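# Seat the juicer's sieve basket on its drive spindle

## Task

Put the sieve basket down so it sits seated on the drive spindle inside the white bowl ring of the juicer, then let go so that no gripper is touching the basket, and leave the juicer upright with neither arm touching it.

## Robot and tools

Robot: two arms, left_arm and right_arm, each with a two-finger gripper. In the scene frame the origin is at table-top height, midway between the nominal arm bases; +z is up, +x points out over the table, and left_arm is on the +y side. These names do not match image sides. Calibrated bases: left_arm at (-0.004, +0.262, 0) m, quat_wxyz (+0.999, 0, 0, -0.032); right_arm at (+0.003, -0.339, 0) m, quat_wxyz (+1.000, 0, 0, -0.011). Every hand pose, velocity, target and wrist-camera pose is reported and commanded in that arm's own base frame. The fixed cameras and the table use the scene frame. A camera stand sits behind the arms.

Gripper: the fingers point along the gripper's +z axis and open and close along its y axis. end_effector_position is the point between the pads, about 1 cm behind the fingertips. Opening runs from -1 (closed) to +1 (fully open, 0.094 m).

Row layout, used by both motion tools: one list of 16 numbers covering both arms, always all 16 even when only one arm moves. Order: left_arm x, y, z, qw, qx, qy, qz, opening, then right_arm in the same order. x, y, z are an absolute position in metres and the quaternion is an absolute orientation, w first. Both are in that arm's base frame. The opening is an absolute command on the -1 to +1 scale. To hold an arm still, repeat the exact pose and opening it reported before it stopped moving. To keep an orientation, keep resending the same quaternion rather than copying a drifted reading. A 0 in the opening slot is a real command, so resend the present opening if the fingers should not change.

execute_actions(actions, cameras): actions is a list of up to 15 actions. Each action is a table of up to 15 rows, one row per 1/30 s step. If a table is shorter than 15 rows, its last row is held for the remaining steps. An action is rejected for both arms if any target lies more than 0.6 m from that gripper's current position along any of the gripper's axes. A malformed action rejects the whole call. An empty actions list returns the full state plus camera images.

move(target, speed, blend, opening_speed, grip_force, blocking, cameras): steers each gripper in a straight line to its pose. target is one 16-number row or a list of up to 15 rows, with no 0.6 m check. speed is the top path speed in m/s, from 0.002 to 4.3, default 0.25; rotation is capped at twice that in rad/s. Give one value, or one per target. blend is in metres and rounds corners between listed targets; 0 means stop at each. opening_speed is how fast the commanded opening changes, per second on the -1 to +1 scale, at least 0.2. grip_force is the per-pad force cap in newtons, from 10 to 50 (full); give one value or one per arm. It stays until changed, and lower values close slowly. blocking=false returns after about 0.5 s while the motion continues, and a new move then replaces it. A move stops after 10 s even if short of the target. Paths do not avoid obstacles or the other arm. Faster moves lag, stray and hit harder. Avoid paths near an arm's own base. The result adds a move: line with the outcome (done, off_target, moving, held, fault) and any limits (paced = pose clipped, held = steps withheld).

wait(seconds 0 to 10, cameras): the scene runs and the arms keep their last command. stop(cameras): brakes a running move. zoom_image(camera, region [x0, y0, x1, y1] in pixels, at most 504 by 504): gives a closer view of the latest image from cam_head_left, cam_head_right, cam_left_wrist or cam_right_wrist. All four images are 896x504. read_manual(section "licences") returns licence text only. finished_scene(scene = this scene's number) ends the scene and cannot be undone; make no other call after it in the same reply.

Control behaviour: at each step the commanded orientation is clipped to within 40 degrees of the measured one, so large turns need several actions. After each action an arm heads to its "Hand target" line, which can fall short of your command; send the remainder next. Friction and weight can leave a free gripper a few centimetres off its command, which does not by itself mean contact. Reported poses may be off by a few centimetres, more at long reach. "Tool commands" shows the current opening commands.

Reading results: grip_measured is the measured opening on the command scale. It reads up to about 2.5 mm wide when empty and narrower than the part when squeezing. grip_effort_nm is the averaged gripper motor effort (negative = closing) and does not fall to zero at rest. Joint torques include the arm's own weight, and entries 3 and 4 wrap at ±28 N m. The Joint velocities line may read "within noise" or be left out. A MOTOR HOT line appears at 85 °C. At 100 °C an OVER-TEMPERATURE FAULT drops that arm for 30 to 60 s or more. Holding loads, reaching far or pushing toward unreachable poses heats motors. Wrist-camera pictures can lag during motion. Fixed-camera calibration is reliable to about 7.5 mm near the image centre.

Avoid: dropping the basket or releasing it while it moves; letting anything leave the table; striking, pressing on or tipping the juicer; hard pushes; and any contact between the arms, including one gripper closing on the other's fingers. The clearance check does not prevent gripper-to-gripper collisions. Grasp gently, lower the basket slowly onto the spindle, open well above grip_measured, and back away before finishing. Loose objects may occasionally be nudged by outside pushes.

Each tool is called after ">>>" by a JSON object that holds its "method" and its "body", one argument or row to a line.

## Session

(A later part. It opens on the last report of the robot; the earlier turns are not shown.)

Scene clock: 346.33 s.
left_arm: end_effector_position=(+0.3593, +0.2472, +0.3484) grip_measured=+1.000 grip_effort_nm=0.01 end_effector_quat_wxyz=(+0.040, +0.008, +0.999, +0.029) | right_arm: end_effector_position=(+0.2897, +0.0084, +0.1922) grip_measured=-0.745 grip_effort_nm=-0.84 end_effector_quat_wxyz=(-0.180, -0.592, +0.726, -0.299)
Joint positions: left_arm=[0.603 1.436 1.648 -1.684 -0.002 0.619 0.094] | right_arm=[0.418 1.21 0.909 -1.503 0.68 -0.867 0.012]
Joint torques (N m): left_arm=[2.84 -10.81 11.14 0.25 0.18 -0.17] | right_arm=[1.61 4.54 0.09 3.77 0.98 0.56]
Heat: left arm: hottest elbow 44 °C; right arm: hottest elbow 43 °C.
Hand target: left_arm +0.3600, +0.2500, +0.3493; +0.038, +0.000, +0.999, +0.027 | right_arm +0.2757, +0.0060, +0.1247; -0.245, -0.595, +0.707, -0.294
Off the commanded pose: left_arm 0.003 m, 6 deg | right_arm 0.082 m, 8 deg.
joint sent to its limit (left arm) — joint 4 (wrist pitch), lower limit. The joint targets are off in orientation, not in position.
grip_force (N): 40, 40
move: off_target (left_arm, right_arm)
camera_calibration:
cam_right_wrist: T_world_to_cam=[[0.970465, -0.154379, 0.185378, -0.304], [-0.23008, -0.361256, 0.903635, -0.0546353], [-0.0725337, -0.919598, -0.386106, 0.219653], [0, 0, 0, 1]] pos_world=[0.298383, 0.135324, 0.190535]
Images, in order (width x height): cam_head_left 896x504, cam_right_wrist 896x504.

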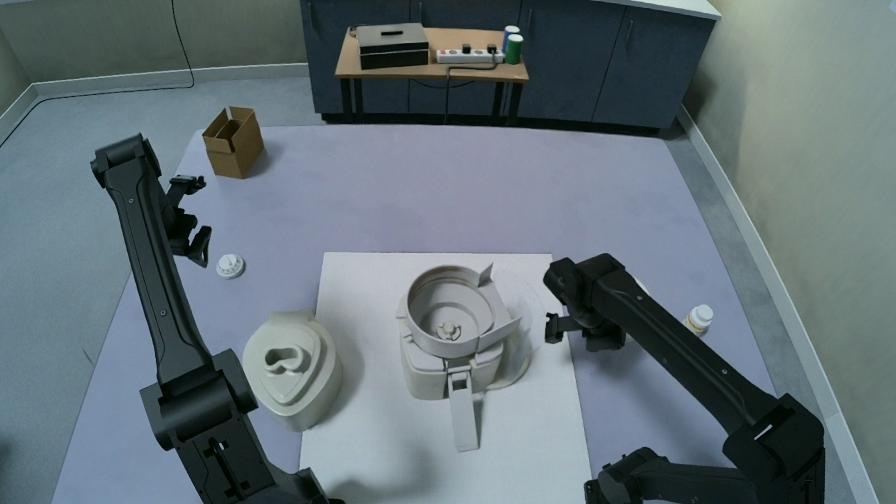

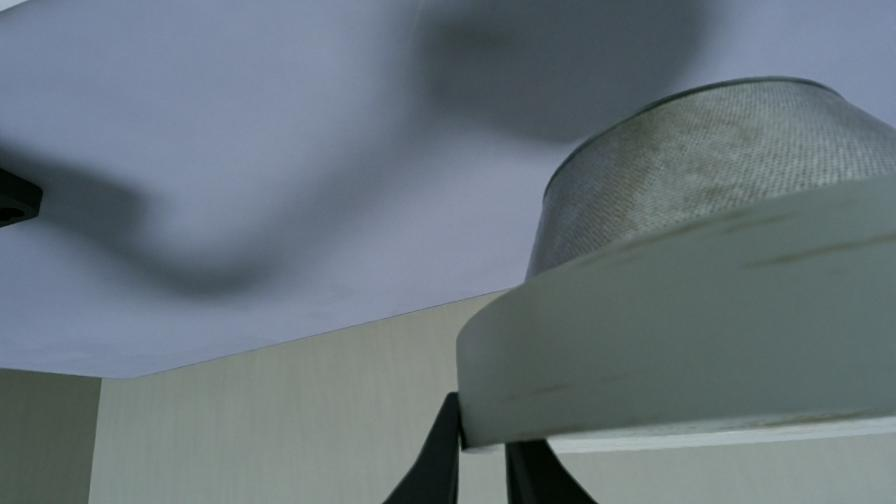

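>>> {"method": "move", "body": {
  "target": [0.36,0.25,0.35,0,0,1,0,1,0.29,0.008,0.24,-0.246,-0.594,0.708,-0.293,-0.95],
  "cameras": ["all"]
}}

>>> {"method": "zoom_image", "body": {
  "camera": "cam_head_left",
  "region": [500, 220, 740, 420]
}}

Scene clock: 368.07 s.
left_arm: end_effector_position=(+0.3593, +0.2472, +0.3484) grip_measured=+1.000 grip_effort_nm=0.01 end_effector_quat_wxyz=(+0.040, +0.008, +0.999, +0.029) | right_arm: end_effector_position=(+0.2750, +0.0004, +0.2130) grip_measured=-0.745 grip_effort_nm=-0.84 end_effector_quat_wxyz=(-0.258, -0.604, +0.699, -0.283)
Joint positions: left_arm=[0.603 1.436 1.648 -1.684 -0.002 0.619 0.094] | right_arm=[0.42 1.25 0.965 -1.692 0.693 -0.858 0.012]
Joint torques (N m): left_arm=[1.79 -11.05 11.11 0.13 0.16 -0.16] | right_arm=[-0.32 -7.3 13.97 -0.73 0.59 -0.06]
Heat: left arm: hottest elbow 44 °C; right arm: hottest elbow 40 °C.
Hand target: left_arm +0.3600, +0.2500, +0.3493; +0.038, +0.000, +0.999, +0.027 | right_arm +0.2888, +0.0068, +0.2389; -0.228, -0.601, +0.707, -0.295
Off the commanded pose: left_arm 0.003 m, 6 deg | right_arm 0.032 m, 2 deg.
joint sent to its limit (left arm) — joint 4 (wrist pitch), lower limit. The joint targets are off in orientation, not in position.
joint sent to its limit (right arm) — joint 4 (wrist pitch), lower limit. The joint targets still meet the commanded pose.
grip_force (N): 40, 40
move: off_target (left_arm, right_arm)
camera_calibration:
cam_left_wrist: T_world_to_cam=[[-0.0118333, -0.99879, -0.0477286, 0.27201], [-0.862065, -0.0139954, 0.506604, 0.169865], [-0.506659, 0.04714, -0.860857, 0.587922], [0, 0, 0, 1]] pos_world=[0.44753, 0.246344, 0.433045]
cam_right_wrist: T_world_to_cam=[[0.98791, -0.145866, 0.0524988, -0.271405], [-0.0928169, -0.28529, 0.953936, -0.128044], [-0.12417, -0.947276, -0.29538, 0.2141], [0, 0, 0, 1]] pos_world=[0.282824, 0.126693, 0.199635]

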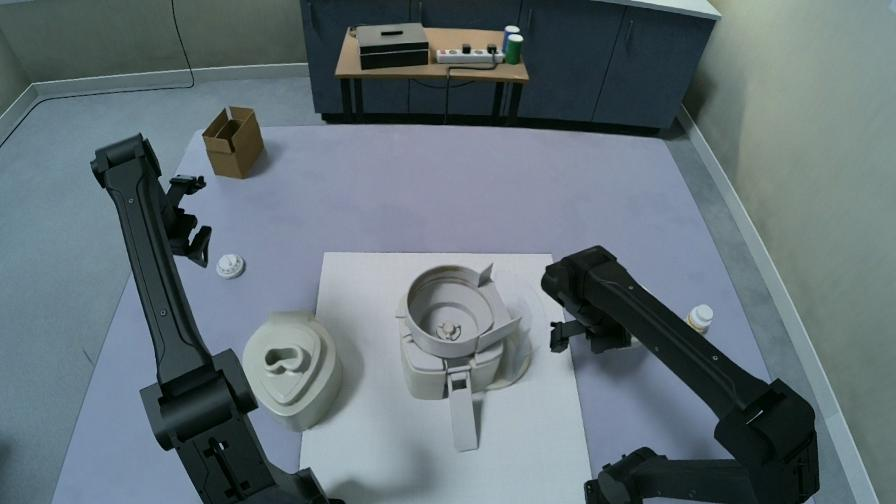

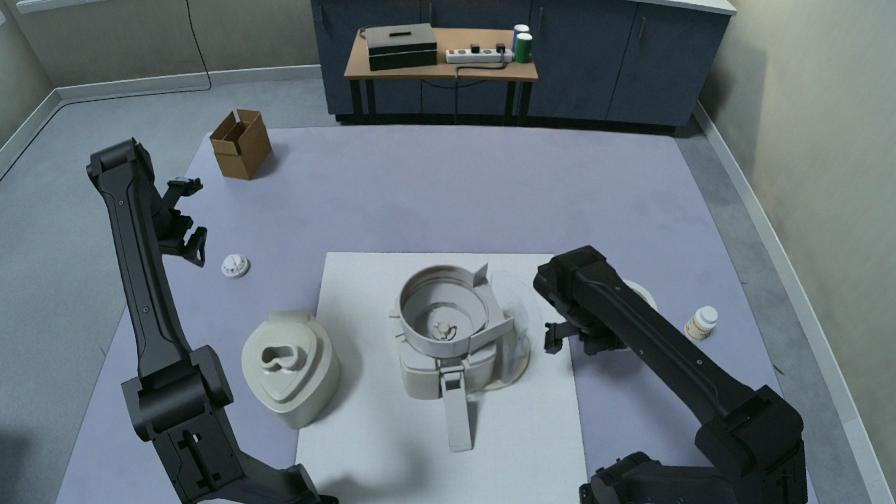

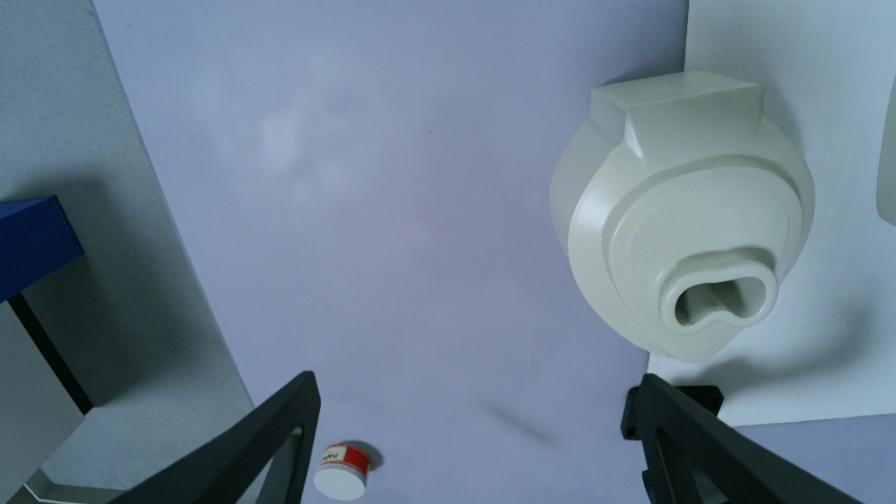

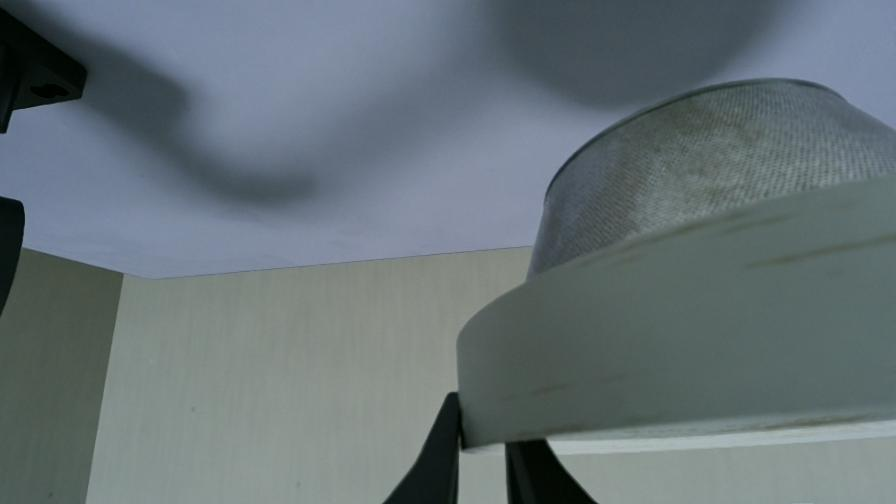

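Scaled by 2.100 from the camera's 896x504 image, which has a finer 1280x720 frame.

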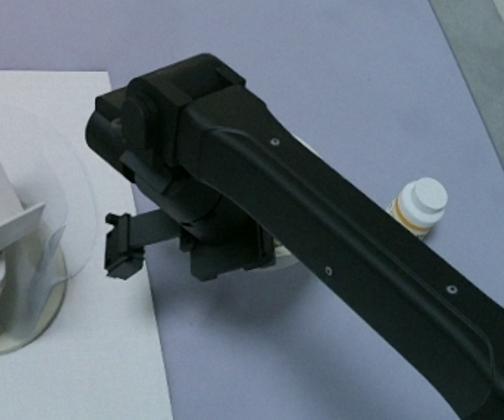

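>>> {"method": "move", "body": {
  "target": [0.36,0.25,0.35,0,0,1,0,1,0.29,0.008,0.17,-0.246,-0.594,0.708,-0.293,-0.95],
  "cameras": ["cam_right_wrist"],
  "speed": 0.1
}}

>>> {"method": "move", "body": {
  "target": [0.36,0.25,0.35,0,0,1,0,1,0.29,0.008,0.14,-0.246,-0.594,0.708,-0.293,-0.95],
  "cameras": ["cam_right_wrist","cam_head_left"],
  "speed": 0.1
}}

Scene clock: 379.17 s.
left_arm: end_effector_position=(+0.3593, +0.2472, +0.3484) grip_measured=+1.000 grip_effort_nm=0.01 end_effector_quat_wxyz=(+0.040, +0.008, +0.999, +0.029) | right_arm: end_effector_position=(+0.2879, +0.0062, +0.1975) grip_measured=-0.745 grip_effort_nm=-0.84 end_effector_quat_wxyz=(-0.233, -0.600, +0.708, -0.291)
Joint positions: left_arm=[0.603 1.436 1.648 -1.684 -0.002 0.619 0.094] | right_arm=[0.42 1.269 0.95 -1.603 0.693 -0.858 0.012]
Joint torques (N m): left_arm=[1.96 -11.16 11.06 0.24 0.15 -0.18] | right_arm=[0.03 -3.25 5.33 1.94 0.66 0.31]
Heat: left arm: hottest elbow 44 °C; right arm: hottest elbow 43 °C.
Hand target: left_arm +0.3600, +0.2500, +0.3493; +0.038, +0.000, +0.999, +0.027 | right_arm +0.2880, +0.0075, +0.1717; -0.246, -0.594, +0.708, -0.293
Off the commanded pose: left_arm 0.003 m, 6 deg | right_arm 0.028 m, 2 deg.
joint sent to its limit (left arm) — joint 4 (wrist pitch), lower limit. The joint targets are off in orientation, not in position.
grip_force (N): 40, 40
move: off_target (left_arm, right_arm)
camera_calibration:
cam_right_wrist: T_world_to_cam=[[0.983972, -0.147784, 0.099798, -0.290591], [-0.141605, -0.307386, 0.94099, -0.0937466], [-0.108386, -0.940039, -0.323387, 0.217611], [0, 0, 0, 1]] pos_world=[0.296244, 0.132802, 0.187588]
Images, in order (width x height): cam_right_wrist 896x504.

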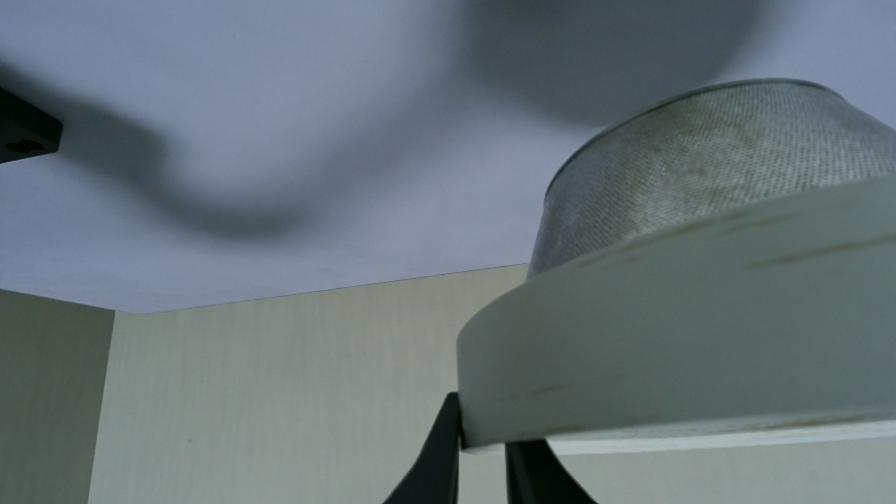

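Scene clock: 380.10 s.
left_arm: end_effector_position=(+0.3593, +0.2472, +0.3484) grip_measured=+1.000 grip_effort_nm=0.01 end_effector_quat_wxyz=(+0.040, +0.008, +0.999, +0.029) | right_arm: end_effector_position=(+0.2871, +0.0059, +0.1905) grip_measured=-0.745 grip_effort_nm=-0.84 end_effector_quat_wxyz=(-0.211, -0.596, +0.716, -0.297)
Joint positions: left_arm=[0.603 1.436 1.648 -1.684 -0.002 0.619 0.094] | right_arm=[0.42 1.244 0.919 -1.548 0.693 -0.858 0.012]
Joint torques (N m): left_arm=[2.26 -11.11 11.04 0.17 0.17 -0.14] | right_arm=[0.62 1.2 3.33 3.15 0.62 0.28]
Heat: left arm: hottest elbow 44 °C; right arm: hottest elbow 43 °C.
Hand target: left_arm +0.3600, +0.2500, +0.3493; +0.038, +0.000, +0.999, +0.027 | right_arm +0.2836, +0.0064, +0.1458; -0.246, -0.594, +0.708, -0.293
Off the commanded pose: left_arm 0.003 m, 6 deg | right_arm 0.051 m, 4 deg.
joint sent to its limit (left arm) — joint 4 (wrist pitch), lower limit. The joint targets are off in orientation, not in position.
grip_force (N): 40, 40
move: off_target (left_arm, right_arm)
camera_calibration:
cam_right_wrist: T_world_to_cam=[[0.978788, -0.149858, 0.139702, -0.295342], [-0.182286, -0.325741, 0.92772, -0.0730602], [-0.0935201, -0.933507, -0.346148, 0.214962], [0, 0, 0, 1]] pos_world=[0.295862, 0.13261, 0.183448]
Images, in order (width x height): cam_head_left 896x504, cam_right_wrist 896x504.

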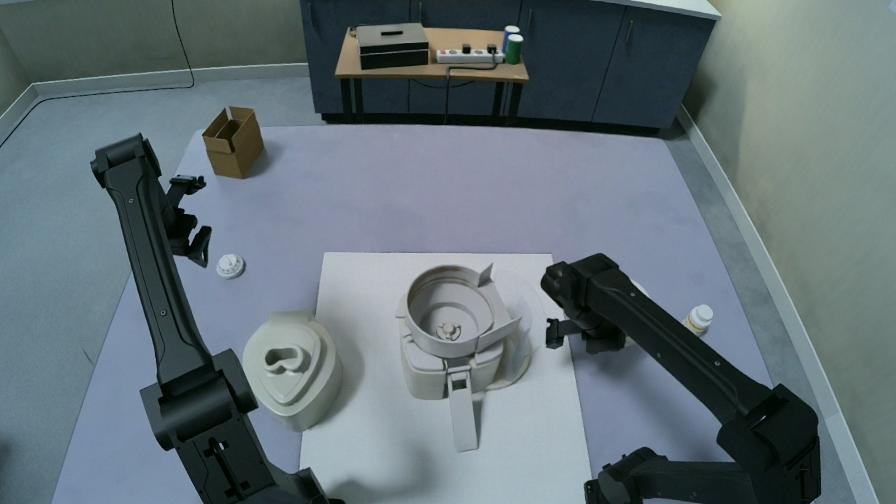

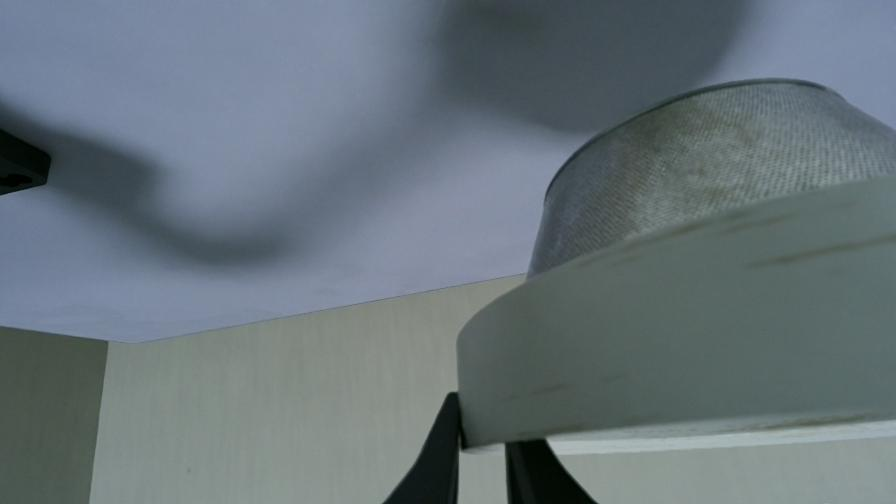

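>>> {"method": "move", "body": {
  "target": [
    [0.36,0.25,0.35,0,0,1,0,1,0.29,-0.05,0.26,-0.246,-0.594,0.708,-0.293,-0.95],
    [0.36,0.25,0.35,0,0,1,0,1,0.29,-0.07,0.18,-0.246,-0.594,0.708,-0.293,-0.95]
  ],
  "cameras": ["all"]
}}

>>> {"method": "zoom_image", "body": {
  "camera": "cam_head_right",
  "region": [500, 220, 740, 420]
}}

Scene clock: 422.40 s.
left_arm: end_effector_position=(+0.3593, +0.2472, +0.3484) grip_measured=+1.000 grip_effort_nm=0.01 end_effector_quat_wxyz=(+0.040, +0.008, +0.999, +0.029) | right_arm: end_effector_position=(+0.2877, -0.0660, +0.1773) grip_measured=-0.745 grip_effort_nm=-0.84 end_effector_quat_wxyz=(-0.251, -0.600, +0.704, -0.286)
Joint positions: left_arm=[0.603 1.436 1.648 -1.684 -0.002 0.619 0.094] | right_arm=[0.194 1.212 0.849 -1.409 0.76 -1.137 0.012]
Joint torques (N m): left_arm=[2.2 -11.75 11.29 0.51 0.19 -0.21] | right_arm=[-1.73 -5.83 8.5 0.73 0.78 -0.07]
Motor temperatures (°C): left_arm=[25 33 44 25 24 26 27] | right_arm=[25 30 39 23 27 25 27]
Heat: left arm: hottest elbow 44 °C; right arm: hottest elbow 39 °C.
Hand target: left_arm +0.3600, +0.2500, +0.3493; +0.038, +0.000, +0.999, +0.027 | right_arm +0.2899, -0.0699, +0.1800; -0.246, -0.594, +0.708, -0.293
Off the commanded pose: left_arm 0.003 m, 6 deg | right_arm 0.005 m, 1 deg.
joint sent to its limit (left arm) — joint 4 (wrist pitch), lower limit. The joint targets are off in orientation, not in position.
grip_force (N): 40, 40
move: off_target (left_arm)
camera_calibration:
cam_left_wrist: T_world_to_cam=[[-0.0118333, -0.99879, -0.0477286, 0.27201], [-0.862065, -0.0139954, 0.506604, 0.169865], [-0.506659, 0.04714, -0.860857, 0.587922], [0, 0, 0, 1]] pos_world=[0.44753, 0.246344, 0.433045]
cam_right_wrist: T_world_to_cam=[[0.985742, -0.15288, 0.0702894, -0.294766], [-0.112649, -0.289285, 0.950592, -0.105775], [-0.124992, -0.944956, -0.302382, 0.143997], [0, 0, 0, 1]] pos_world=[0.296647, 0.0604081, 0.16481]

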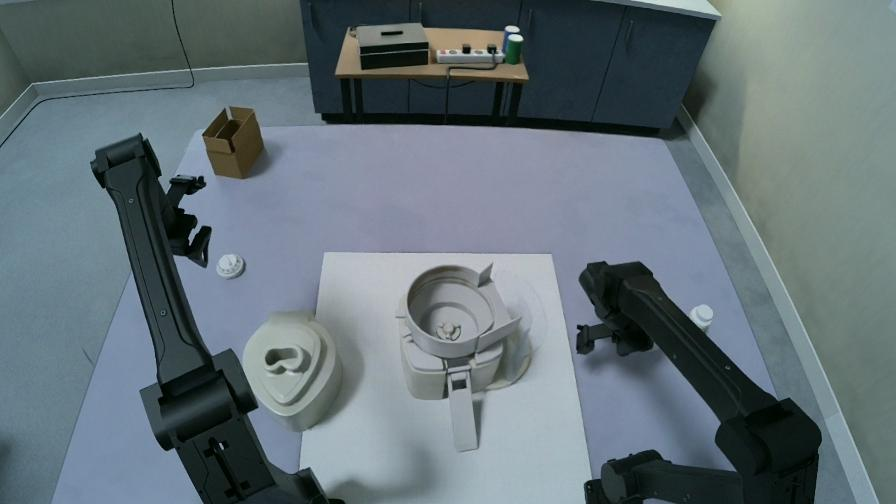

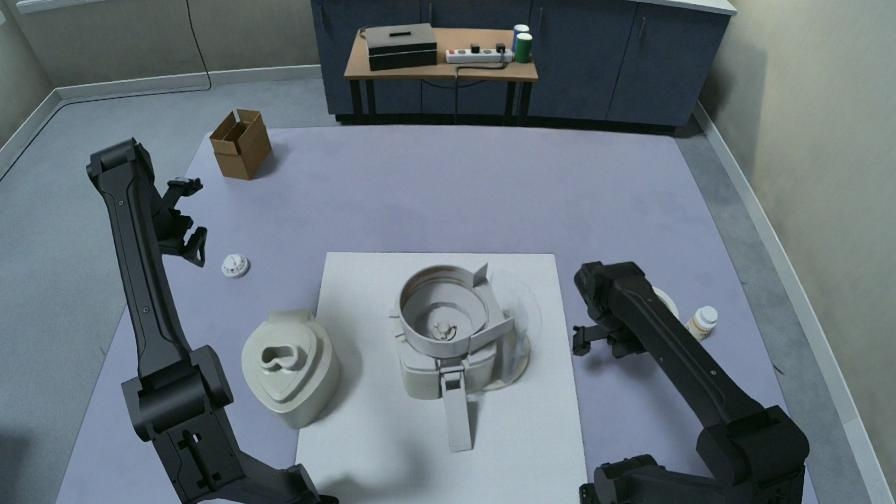

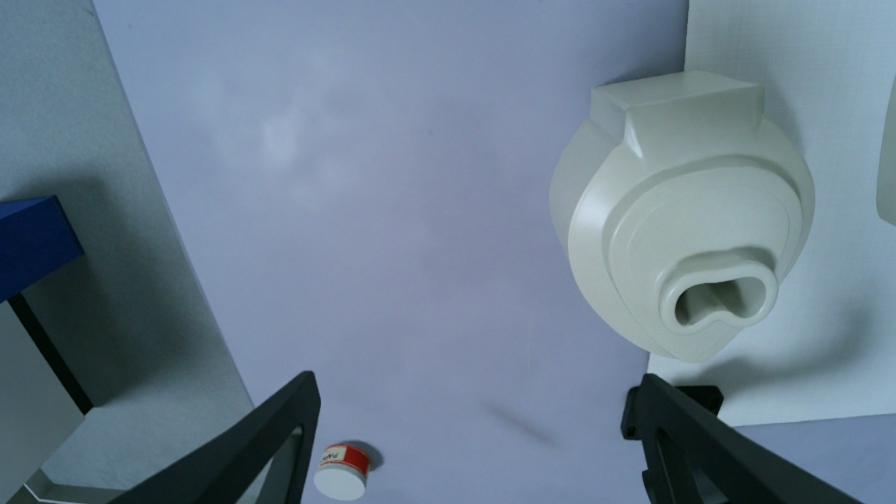

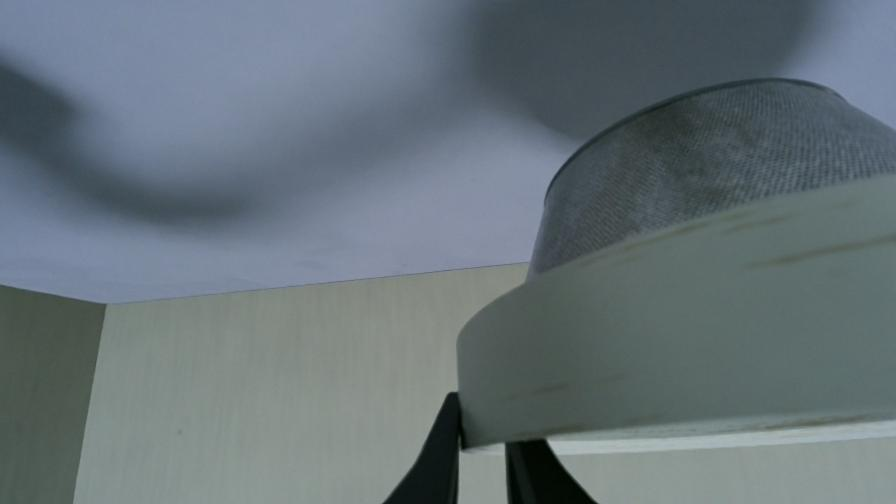

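Scaled by 2.100 from the camera's 896x504 image, which has a finer 1280x720 frame.

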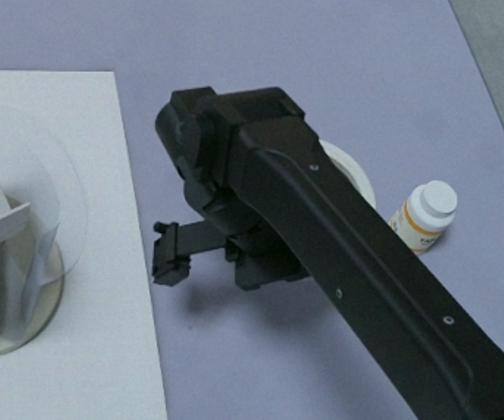

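>>> {"method": "move", "body": {
  "target": [0.36,0.25,0.35,0,0,1,0,1,0.27,-0.06,0.12,-0.246,-0.594,0.708,-0.293,-0.95],
  "cameras": ["cam_right_wrist","cam_head_right"],
  "speed": 0.15
}}

>>> {"method": "move", "body": {
  "target": [0.36,0.25,0.35,0,0,1,0,1,0.27,-0.06,0.09,-0.246,-0.594,0.708,-0.293,-0.95],
  "cameras": ["cam_right_wrist","cam_head_right"],
  "speed": 0.1
}}

Scene clock: 427.67 s.
left_arm: end_effector_position=(+0.3593, +0.2472, +0.3484) grip_measured=+1.000 grip_effort_nm=0.01 end_effector_quat_wxyz=(+0.040, +0.008, +0.999, +0.029) | right_arm: end_effector_position=(+0.2670, -0.0629, +0.1201) grip_measured=-0.745 grip_effort_nm=-0.84 end_effector_quat_wxyz=(-0.254, -0.599, +0.705, -0.284)
Joint positions: left_arm=[0.603 1.436 1.648 -1.684 -0.002 0.619 0.094] | right_arm=[0.219 1.248 0.71 -1.269 0.752 -1.096 0.012]
Joint torques (N m): left_arm=[2.02 -11.46 11.26 0.23 0.16 -0.26] | right_arm=[0.44 -5.25 7.51 0.77 0.66 0.13]
Heat: left arm: hottest elbow 44 °C; right arm: hottest elbow 39 °C.
Hand target: left_arm +0.3600, +0.2500, +0.3493; +0.038, +0.000, +0.999, +0.027 | right_arm +0.2699, -0.0600, +0.1200; -0.246, -0.594, +0.708, -0.293
Off the commanded pose: left_arm 0.003 m, 6 deg | right_arm 0.004 m, 2 deg.
joint sent to its limit (left arm) — joint 4 (wrist pitch), lower limit. The joint targets are off in orientation, not in position.
grip_force (N): 40, 40
move: off_target (left_arm)
camera_calibration:
cam_right_wrist: T_world_to_cam=[[0.985304, -0.15877, 0.0629954, -0.269191], [-0.107277, -0.288202, 0.951541, -0.0542715], [-0.132921, -0.944315, -0.300999, 0.128983], [0, 0, 0, 1]] pos_world=[0.276558, 0.0634196, 0.107423]
Images, in order (width x height): cam_head_right 896x504, cam_right_wrist 896x504.

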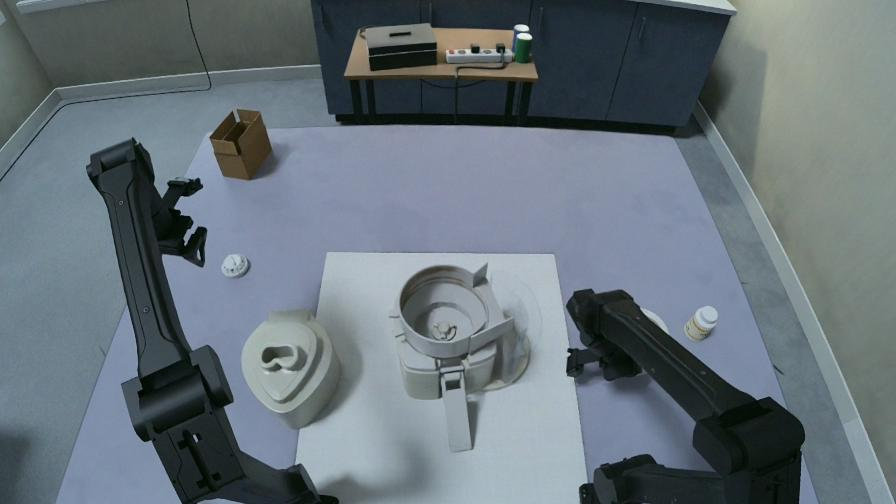

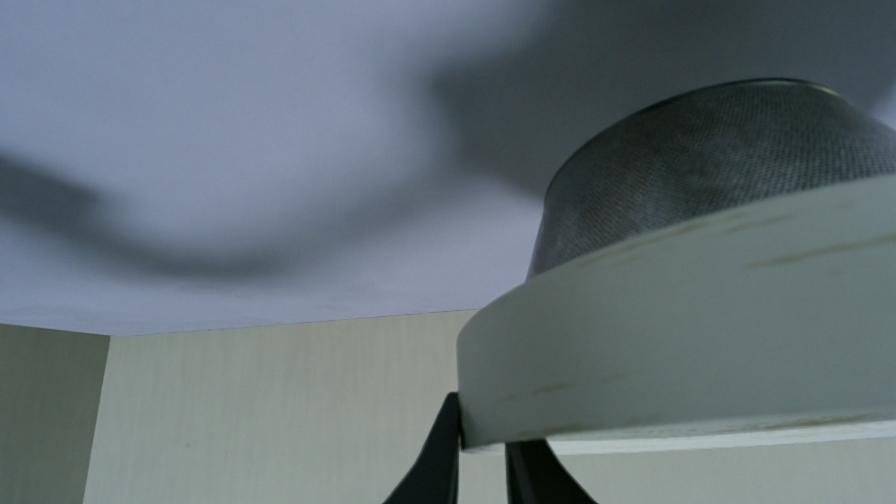

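Scene clock: 428.70 s.
left_arm: end_effector_position=(+0.3593, +0.2472, +0.3484) grip_measured=+1.000 grip_effort_nm=0.01 end_effector_quat_wxyz=(+0.040, +0.008, +0.999, +0.029) | right_arm: end_effector_position=(+0.2712, -0.0628, +0.0970) grip_measured=-0.746 grip_effort_nm=-0.84 end_effector_quat_wxyz=(-0.246, -0.593, +0.709, -0.292)
Joint positions: left_arm=[0.603 1.436 1.648 -1.684 -0.002 0.619 0.094] | right_arm=[0.219 1.291 0.675 -1.172 0.759 -1.086 0.012]
Joint torques (N m): left_arm=[2.73 -11.28 11.21 0.28 0.14 -0.17] | right_arm=[0.21 -4.37 6.23 1.06 0.38 0.1]
Heat: left arm: hottest elbow 44 °C; right arm: hottest elbow 39 °C.
Hand target: left_arm +0.3600, +0.2500, +0.3493; +0.038, +0.000, +0.999, +0.027 | right_arm +0.2699, -0.0601, +0.0902; -0.246, -0.594, +0.708, -0.293
Off the commanded pose: left_arm 0.003 m, 6 deg | right_arm 0.008 m, 0 deg.
joint sent to its limit (left arm) — joint 4 (wrist pitch), lower limit. The joint targets are off in orientation, not in position.
grip_force (N): 40, 40
move: off_target (left_arm)
camera_calibration:
cam_right_wrist: T_world_to_cam=[[0.982387, -0.163451, 0.0905522, -0.273991], [-0.134889, -0.284975, 0.948996, -0.0239896], [-0.129309, -0.944496, -0.302004, 0.12181], [0, 0, 0, 1]] pos_world=[0.28168, 0.0634281, 0.0843634]
Images, in order (width x height): cam_head_right 896x504, cam_right_wrist 896x504.

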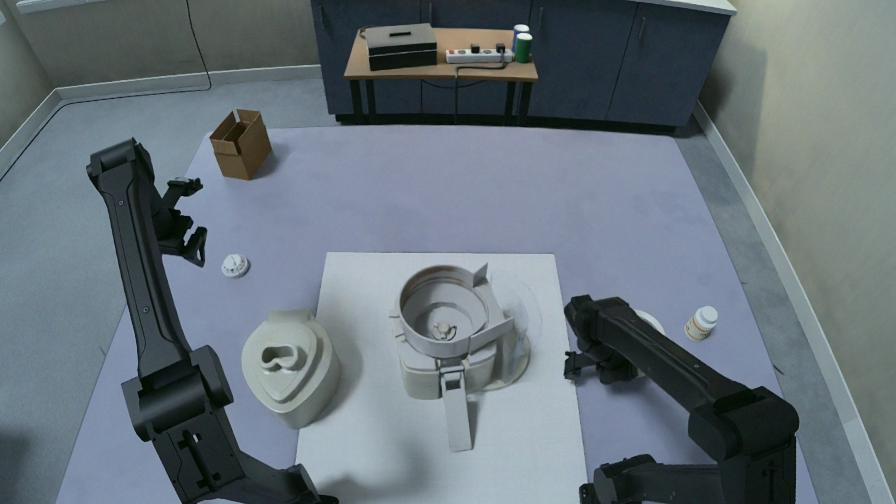

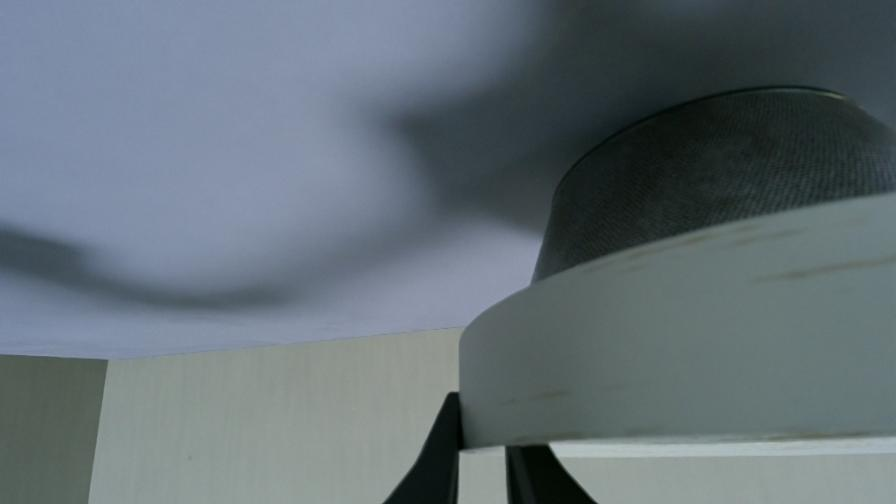

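>>> {"method": "move", "body": {
  "target": [0.36,0.25,0.35,0,0,1,0,1,0.27,-0.06,0.085,-0.246,-0.594,0.708,-0.293,-0.95],
  "speed": 0.05
}}

>>> {"method": "move", "body": {
  "target": [0.36,0.25,0.35,0,0,1,0,1,0.27,-0.06,0.085,-0.246,-0.594,0.708,-0.293,0],
  "opening_speed": 0.3,
  "cameras": ["cam_right_wrist","cam_head_right"]
}}

>>> {"method": "zoom_image", "body": {
  "camera": "cam_head_right",
  "region": [500, 220, 740, 420]
}}

Scene clock: 435.23 s.
left_arm: end_effector_position=(+0.3593, +0.2472, +0.3484) grip_measured=+1.000 grip_effort_nm=0.01 end_effector_quat_wxyz=(+0.040, +0.008, +0.999, +0.029) | right_arm: end_effector_position=(+0.2729, -0.0629, +0.0950) grip_measured=-0.746 grip_effort_nm=-0.84 end_effector_quat_wxyz=(-0.243, -0.590, +0.711, -0.296)
Joint positions: left_arm=[0.603 1.436 1.648 -1.684 -0.002 0.619 0.094] | right_arm=[0.219 1.295 0.672 -1.156 0.764 -1.082 0.012]
Joint torques (N m): left_arm=[2.43 -11.52 11.17 0.21 0.16 -0.25] | right_arm=[0.85 -4.48 5.85 1.07 0.25 0.01]
Heat: left arm: hottest elbow 45 °C; right arm: hottest elbow 39 °C.
Hand target: left_arm +0.3600, +0.2500, +0.3493; +0.038, +0.000, +0.999, +0.027 | right_arm +0.2697, -0.0601, +0.0854; -0.246, -0.594, +0.708, -0.293
Off the commanded pose: left_arm 0.003 m, 6 deg | right_arm 0.011 m, 1 deg.
joint sent to its limit (left arm) — joint 4 (wrist pitch), lower limit. The joint targets are off in orientation, not in position.
grip_force (N): 40, 40
move: off_target (left_arm, right_arm)

Scene clock: 438.70 s.
left_arm: end_effector_position=(+0.3593, +0.2472, +0.3484) grip_measured=+1.000 grip_effort_nm=0.01 end_effector_quat_wxyz=(+0.040, +0.008, +0.999, +0.029) | right_arm: end_effector_position=(+0.2716, -0.0629, +0.0903) grip_measured=-0.003 grip_effort_nm=0.10 end_effector_quat_wxyz=(-0.246, -0.591, +0.710, -0.293)
Joint positions: left_arm=[0.603 1.436 1.648 -1.684 -0.002 0.619 0.094] | right_arm=[0.219 1.306 0.666 -1.148 0.761 -1.082 0.047]
Joint torques (N m): left_arm=[2.08 -11.99 11.25 0.21 0.15 -0.14] | right_arm=[0.79 -5.19 6.15 0.84 0.38 -0.01]
Heat: left arm: hottest elbow 45 °C; right arm: hottest elbow 39 °C.
Hand target: left_arm +0.3600, +0.2500, +0.3493; +0.038, +0.000, +0.999, +0.027 | right_arm +0.2699, -0.0601, +0.0851; -0.246, -0.594, +0.708, -0.293
Off the commanded pose: left_arm 0.003 m, 6 deg | right_arm 0.006 m, 0 deg.
joint sent to its limit (left arm) — joint 4 (wrist pitch), lower limit. The joint targets are off in orientation, not in position.
grip_force (N): 40, 40
move: off_target (left_arm)
camera_calibration:
cam_right_wrist: T_world_to_cam=[[0.981634, -0.166244, 0.0935848, -0.274135], [-0.138408, -0.282995, 0.949082, -0.0165032], [-0.131296, -0.944604, -0.300807, 0.120132], [0, 0, 0, 1]] pos_world=[0.282589, 0.0632331, 0.0774542]
Images, in order (width x height): cam_head_right 896x504, cam_right_wrist 896x504.

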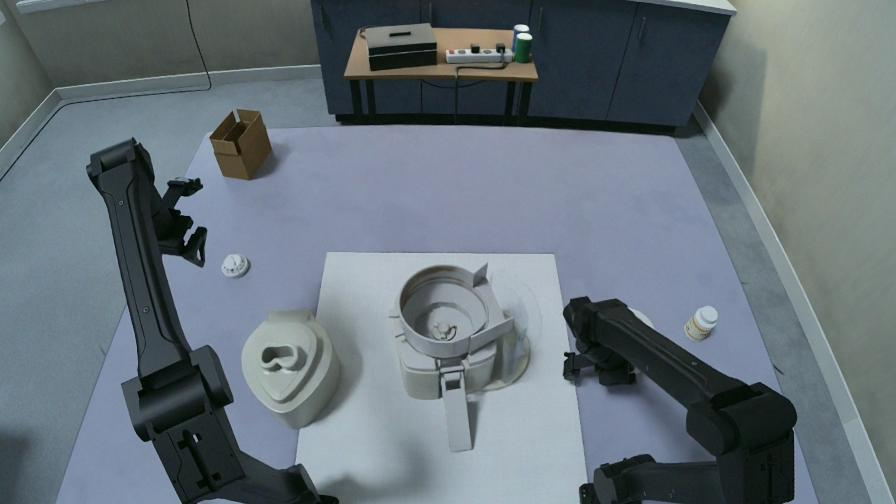

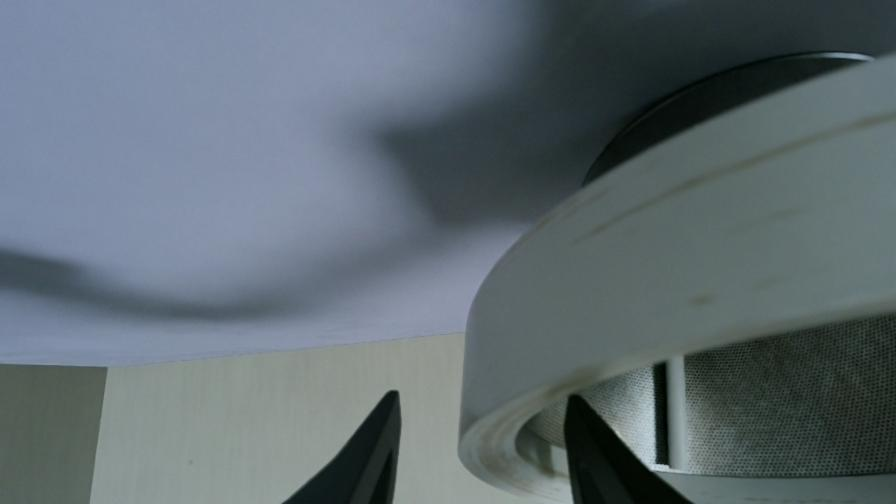

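Scaled by 2.100 from the camera's 896x504 image, which has a finer 1280x720 frame.

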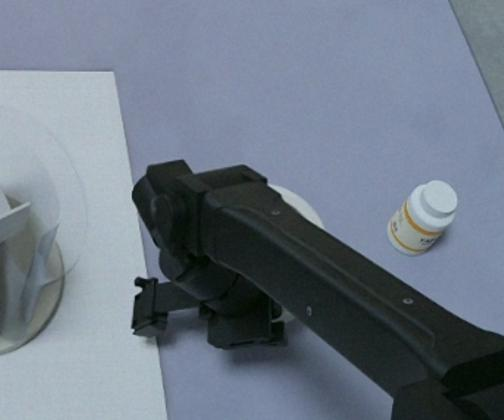

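>>> {"method": "move", "body": {
  "target": [
    [0.36,0.25,0.35,0,0,1,0,1,0.27,-0.01,0.15,-0.246,-0.594,0.708,-0.293,0.2],
    [0.36,0.25,0.35,0,0,1,0,1,0.23,0.1,0.29,0,-0.643,0.766,0,0.2]
  ],
  "cameras": ["all"]
}}

>>> {"method": "zoom_image", "body": {
  "camera": "cam_head_right",
  "region": [530, 240, 730, 400]
}}

>>> {"method": "zoom_image", "body": {
  "camera": "cam_head_left",
  "region": [530, 240, 730, 400]
}}

Scene clock: 446.57 s.
left_arm: end_effector_position=(+0.3593, +0.2472, +0.3484) grip_measured=+1.000 grip_effort_nm=0.01 end_effector_quat_wxyz=(+0.040, +0.008, +0.999, +0.029) | right_arm: end_effector_position=(+0.2209, +0.0927, +0.2638) grip_measured=+0.198 grip_effort_nm=0.10 end_effector_quat_wxyz=(-0.028, -0.636, +0.771, +0.007)
Joint positions: left_arm=[0.603 1.436 1.648 -1.684 -0.002 0.619 0.094] | right_arm=[0.401 0.995 1.064 -1.696 0.003 -0.978 0.056]
Joint torques (N m): left_arm=[1.79 -11.28 11.12 0.1 0.17 -0.17] | right_arm=[0.03 -3.78 14.8 -0.02 -0.13 -0.16]
Heat: left arm: hottest elbow 45 °C; right arm: hottest elbow 40 °C.
Hand target: left_arm +0.3600, +0.2500, +0.3493; +0.038, +0.000, +0.999, +0.027 | right_arm +0.2289, +0.0994, +0.2893; +0.001, -0.643, +0.766, +0.000
Off the commanded pose: left_arm 0.003 m, 6 deg | right_arm 0.029 m, 3 deg.
joint sent to its limit (left arm) — joint 4 (wrist pitch), lower limit. The joint targets are off in orientation, not in position.
joint sent to its limit (right arm) — joint 4 (wrist pitch), lower limit. The joint targets still meet the commanded pose.
grip_force (N): 40, 40
move: off_target (left_arm, right_arm)
camera_calibration:
cam_left_wrist: T_world_to_cam=[[-0.0118333, -0.99879, -0.0477286, 0.27201], [-0.862065, -0.0139954, 0.506604, 0.169865], [-0.506659, 0.04714, -0.860857, 0.587922], [0, 0, 0, 1]] pos_world=[0.44753, 0.246344, 0.433045]
cam_right_wrist: T_world_to_cam=[[0.976077, -0.195891, -0.0943432, -0.161093], [-0.123917, -0.857739, 0.498928, 0.0246936], [-0.178657, -0.475301, -0.861493, 0.427507], [0, 0, 0, 1]] pos_world=[0.236676, 0.192819, 0.340776]

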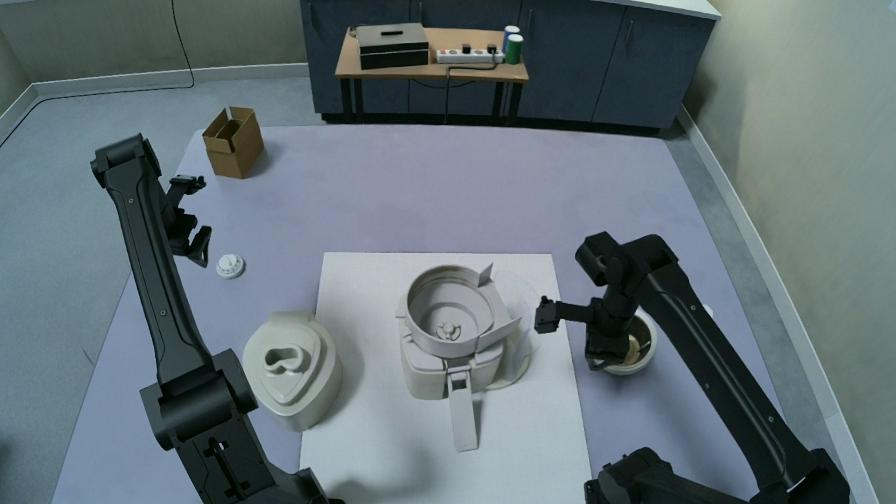

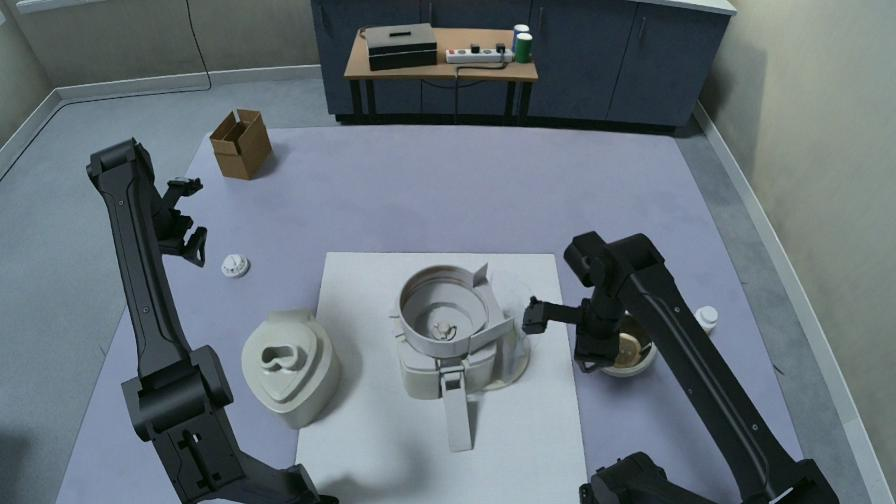

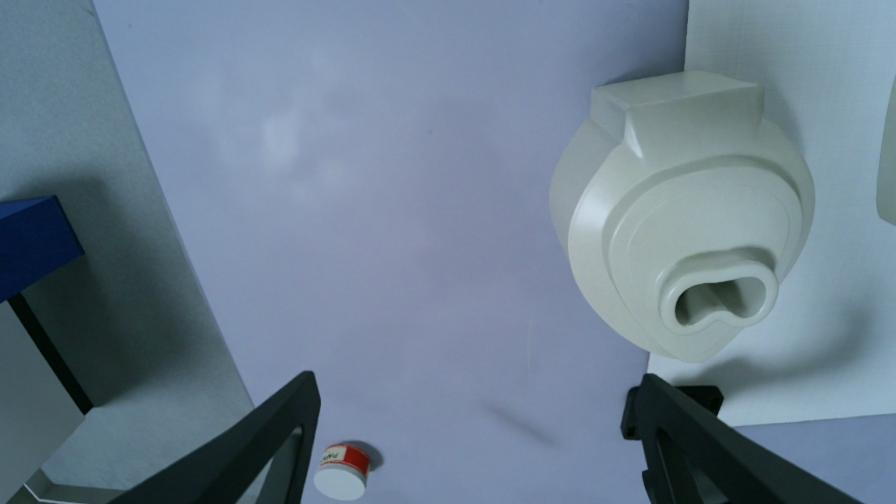

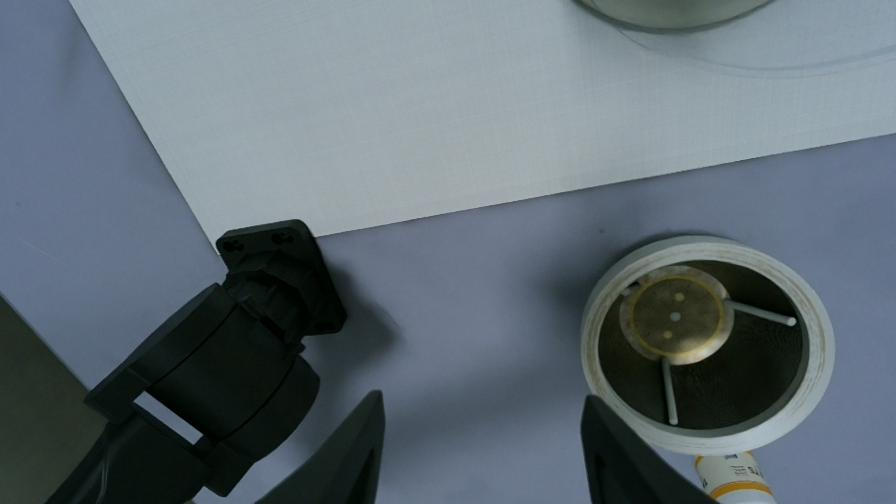

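Scaled by 2.520 from the camera's 896x504 image, which has a finer 1280x720 frame.

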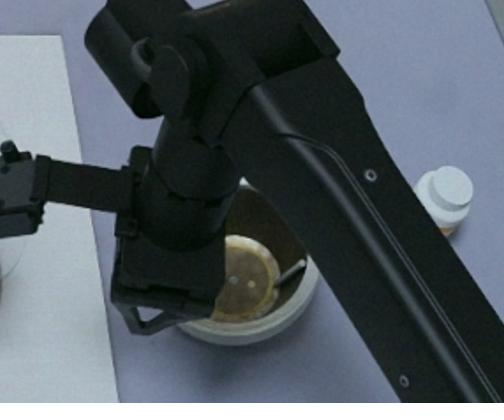

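Scaled by 2.520 from the camera's 896x504 image, which has a finer 1280x720 frame.

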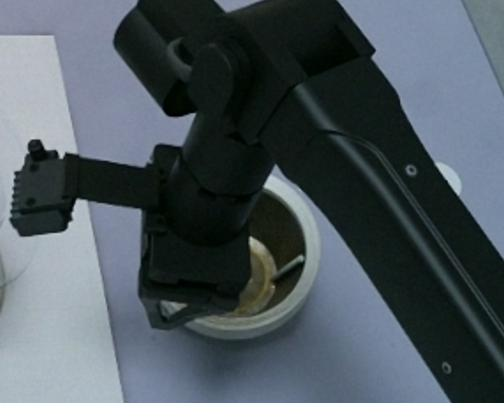

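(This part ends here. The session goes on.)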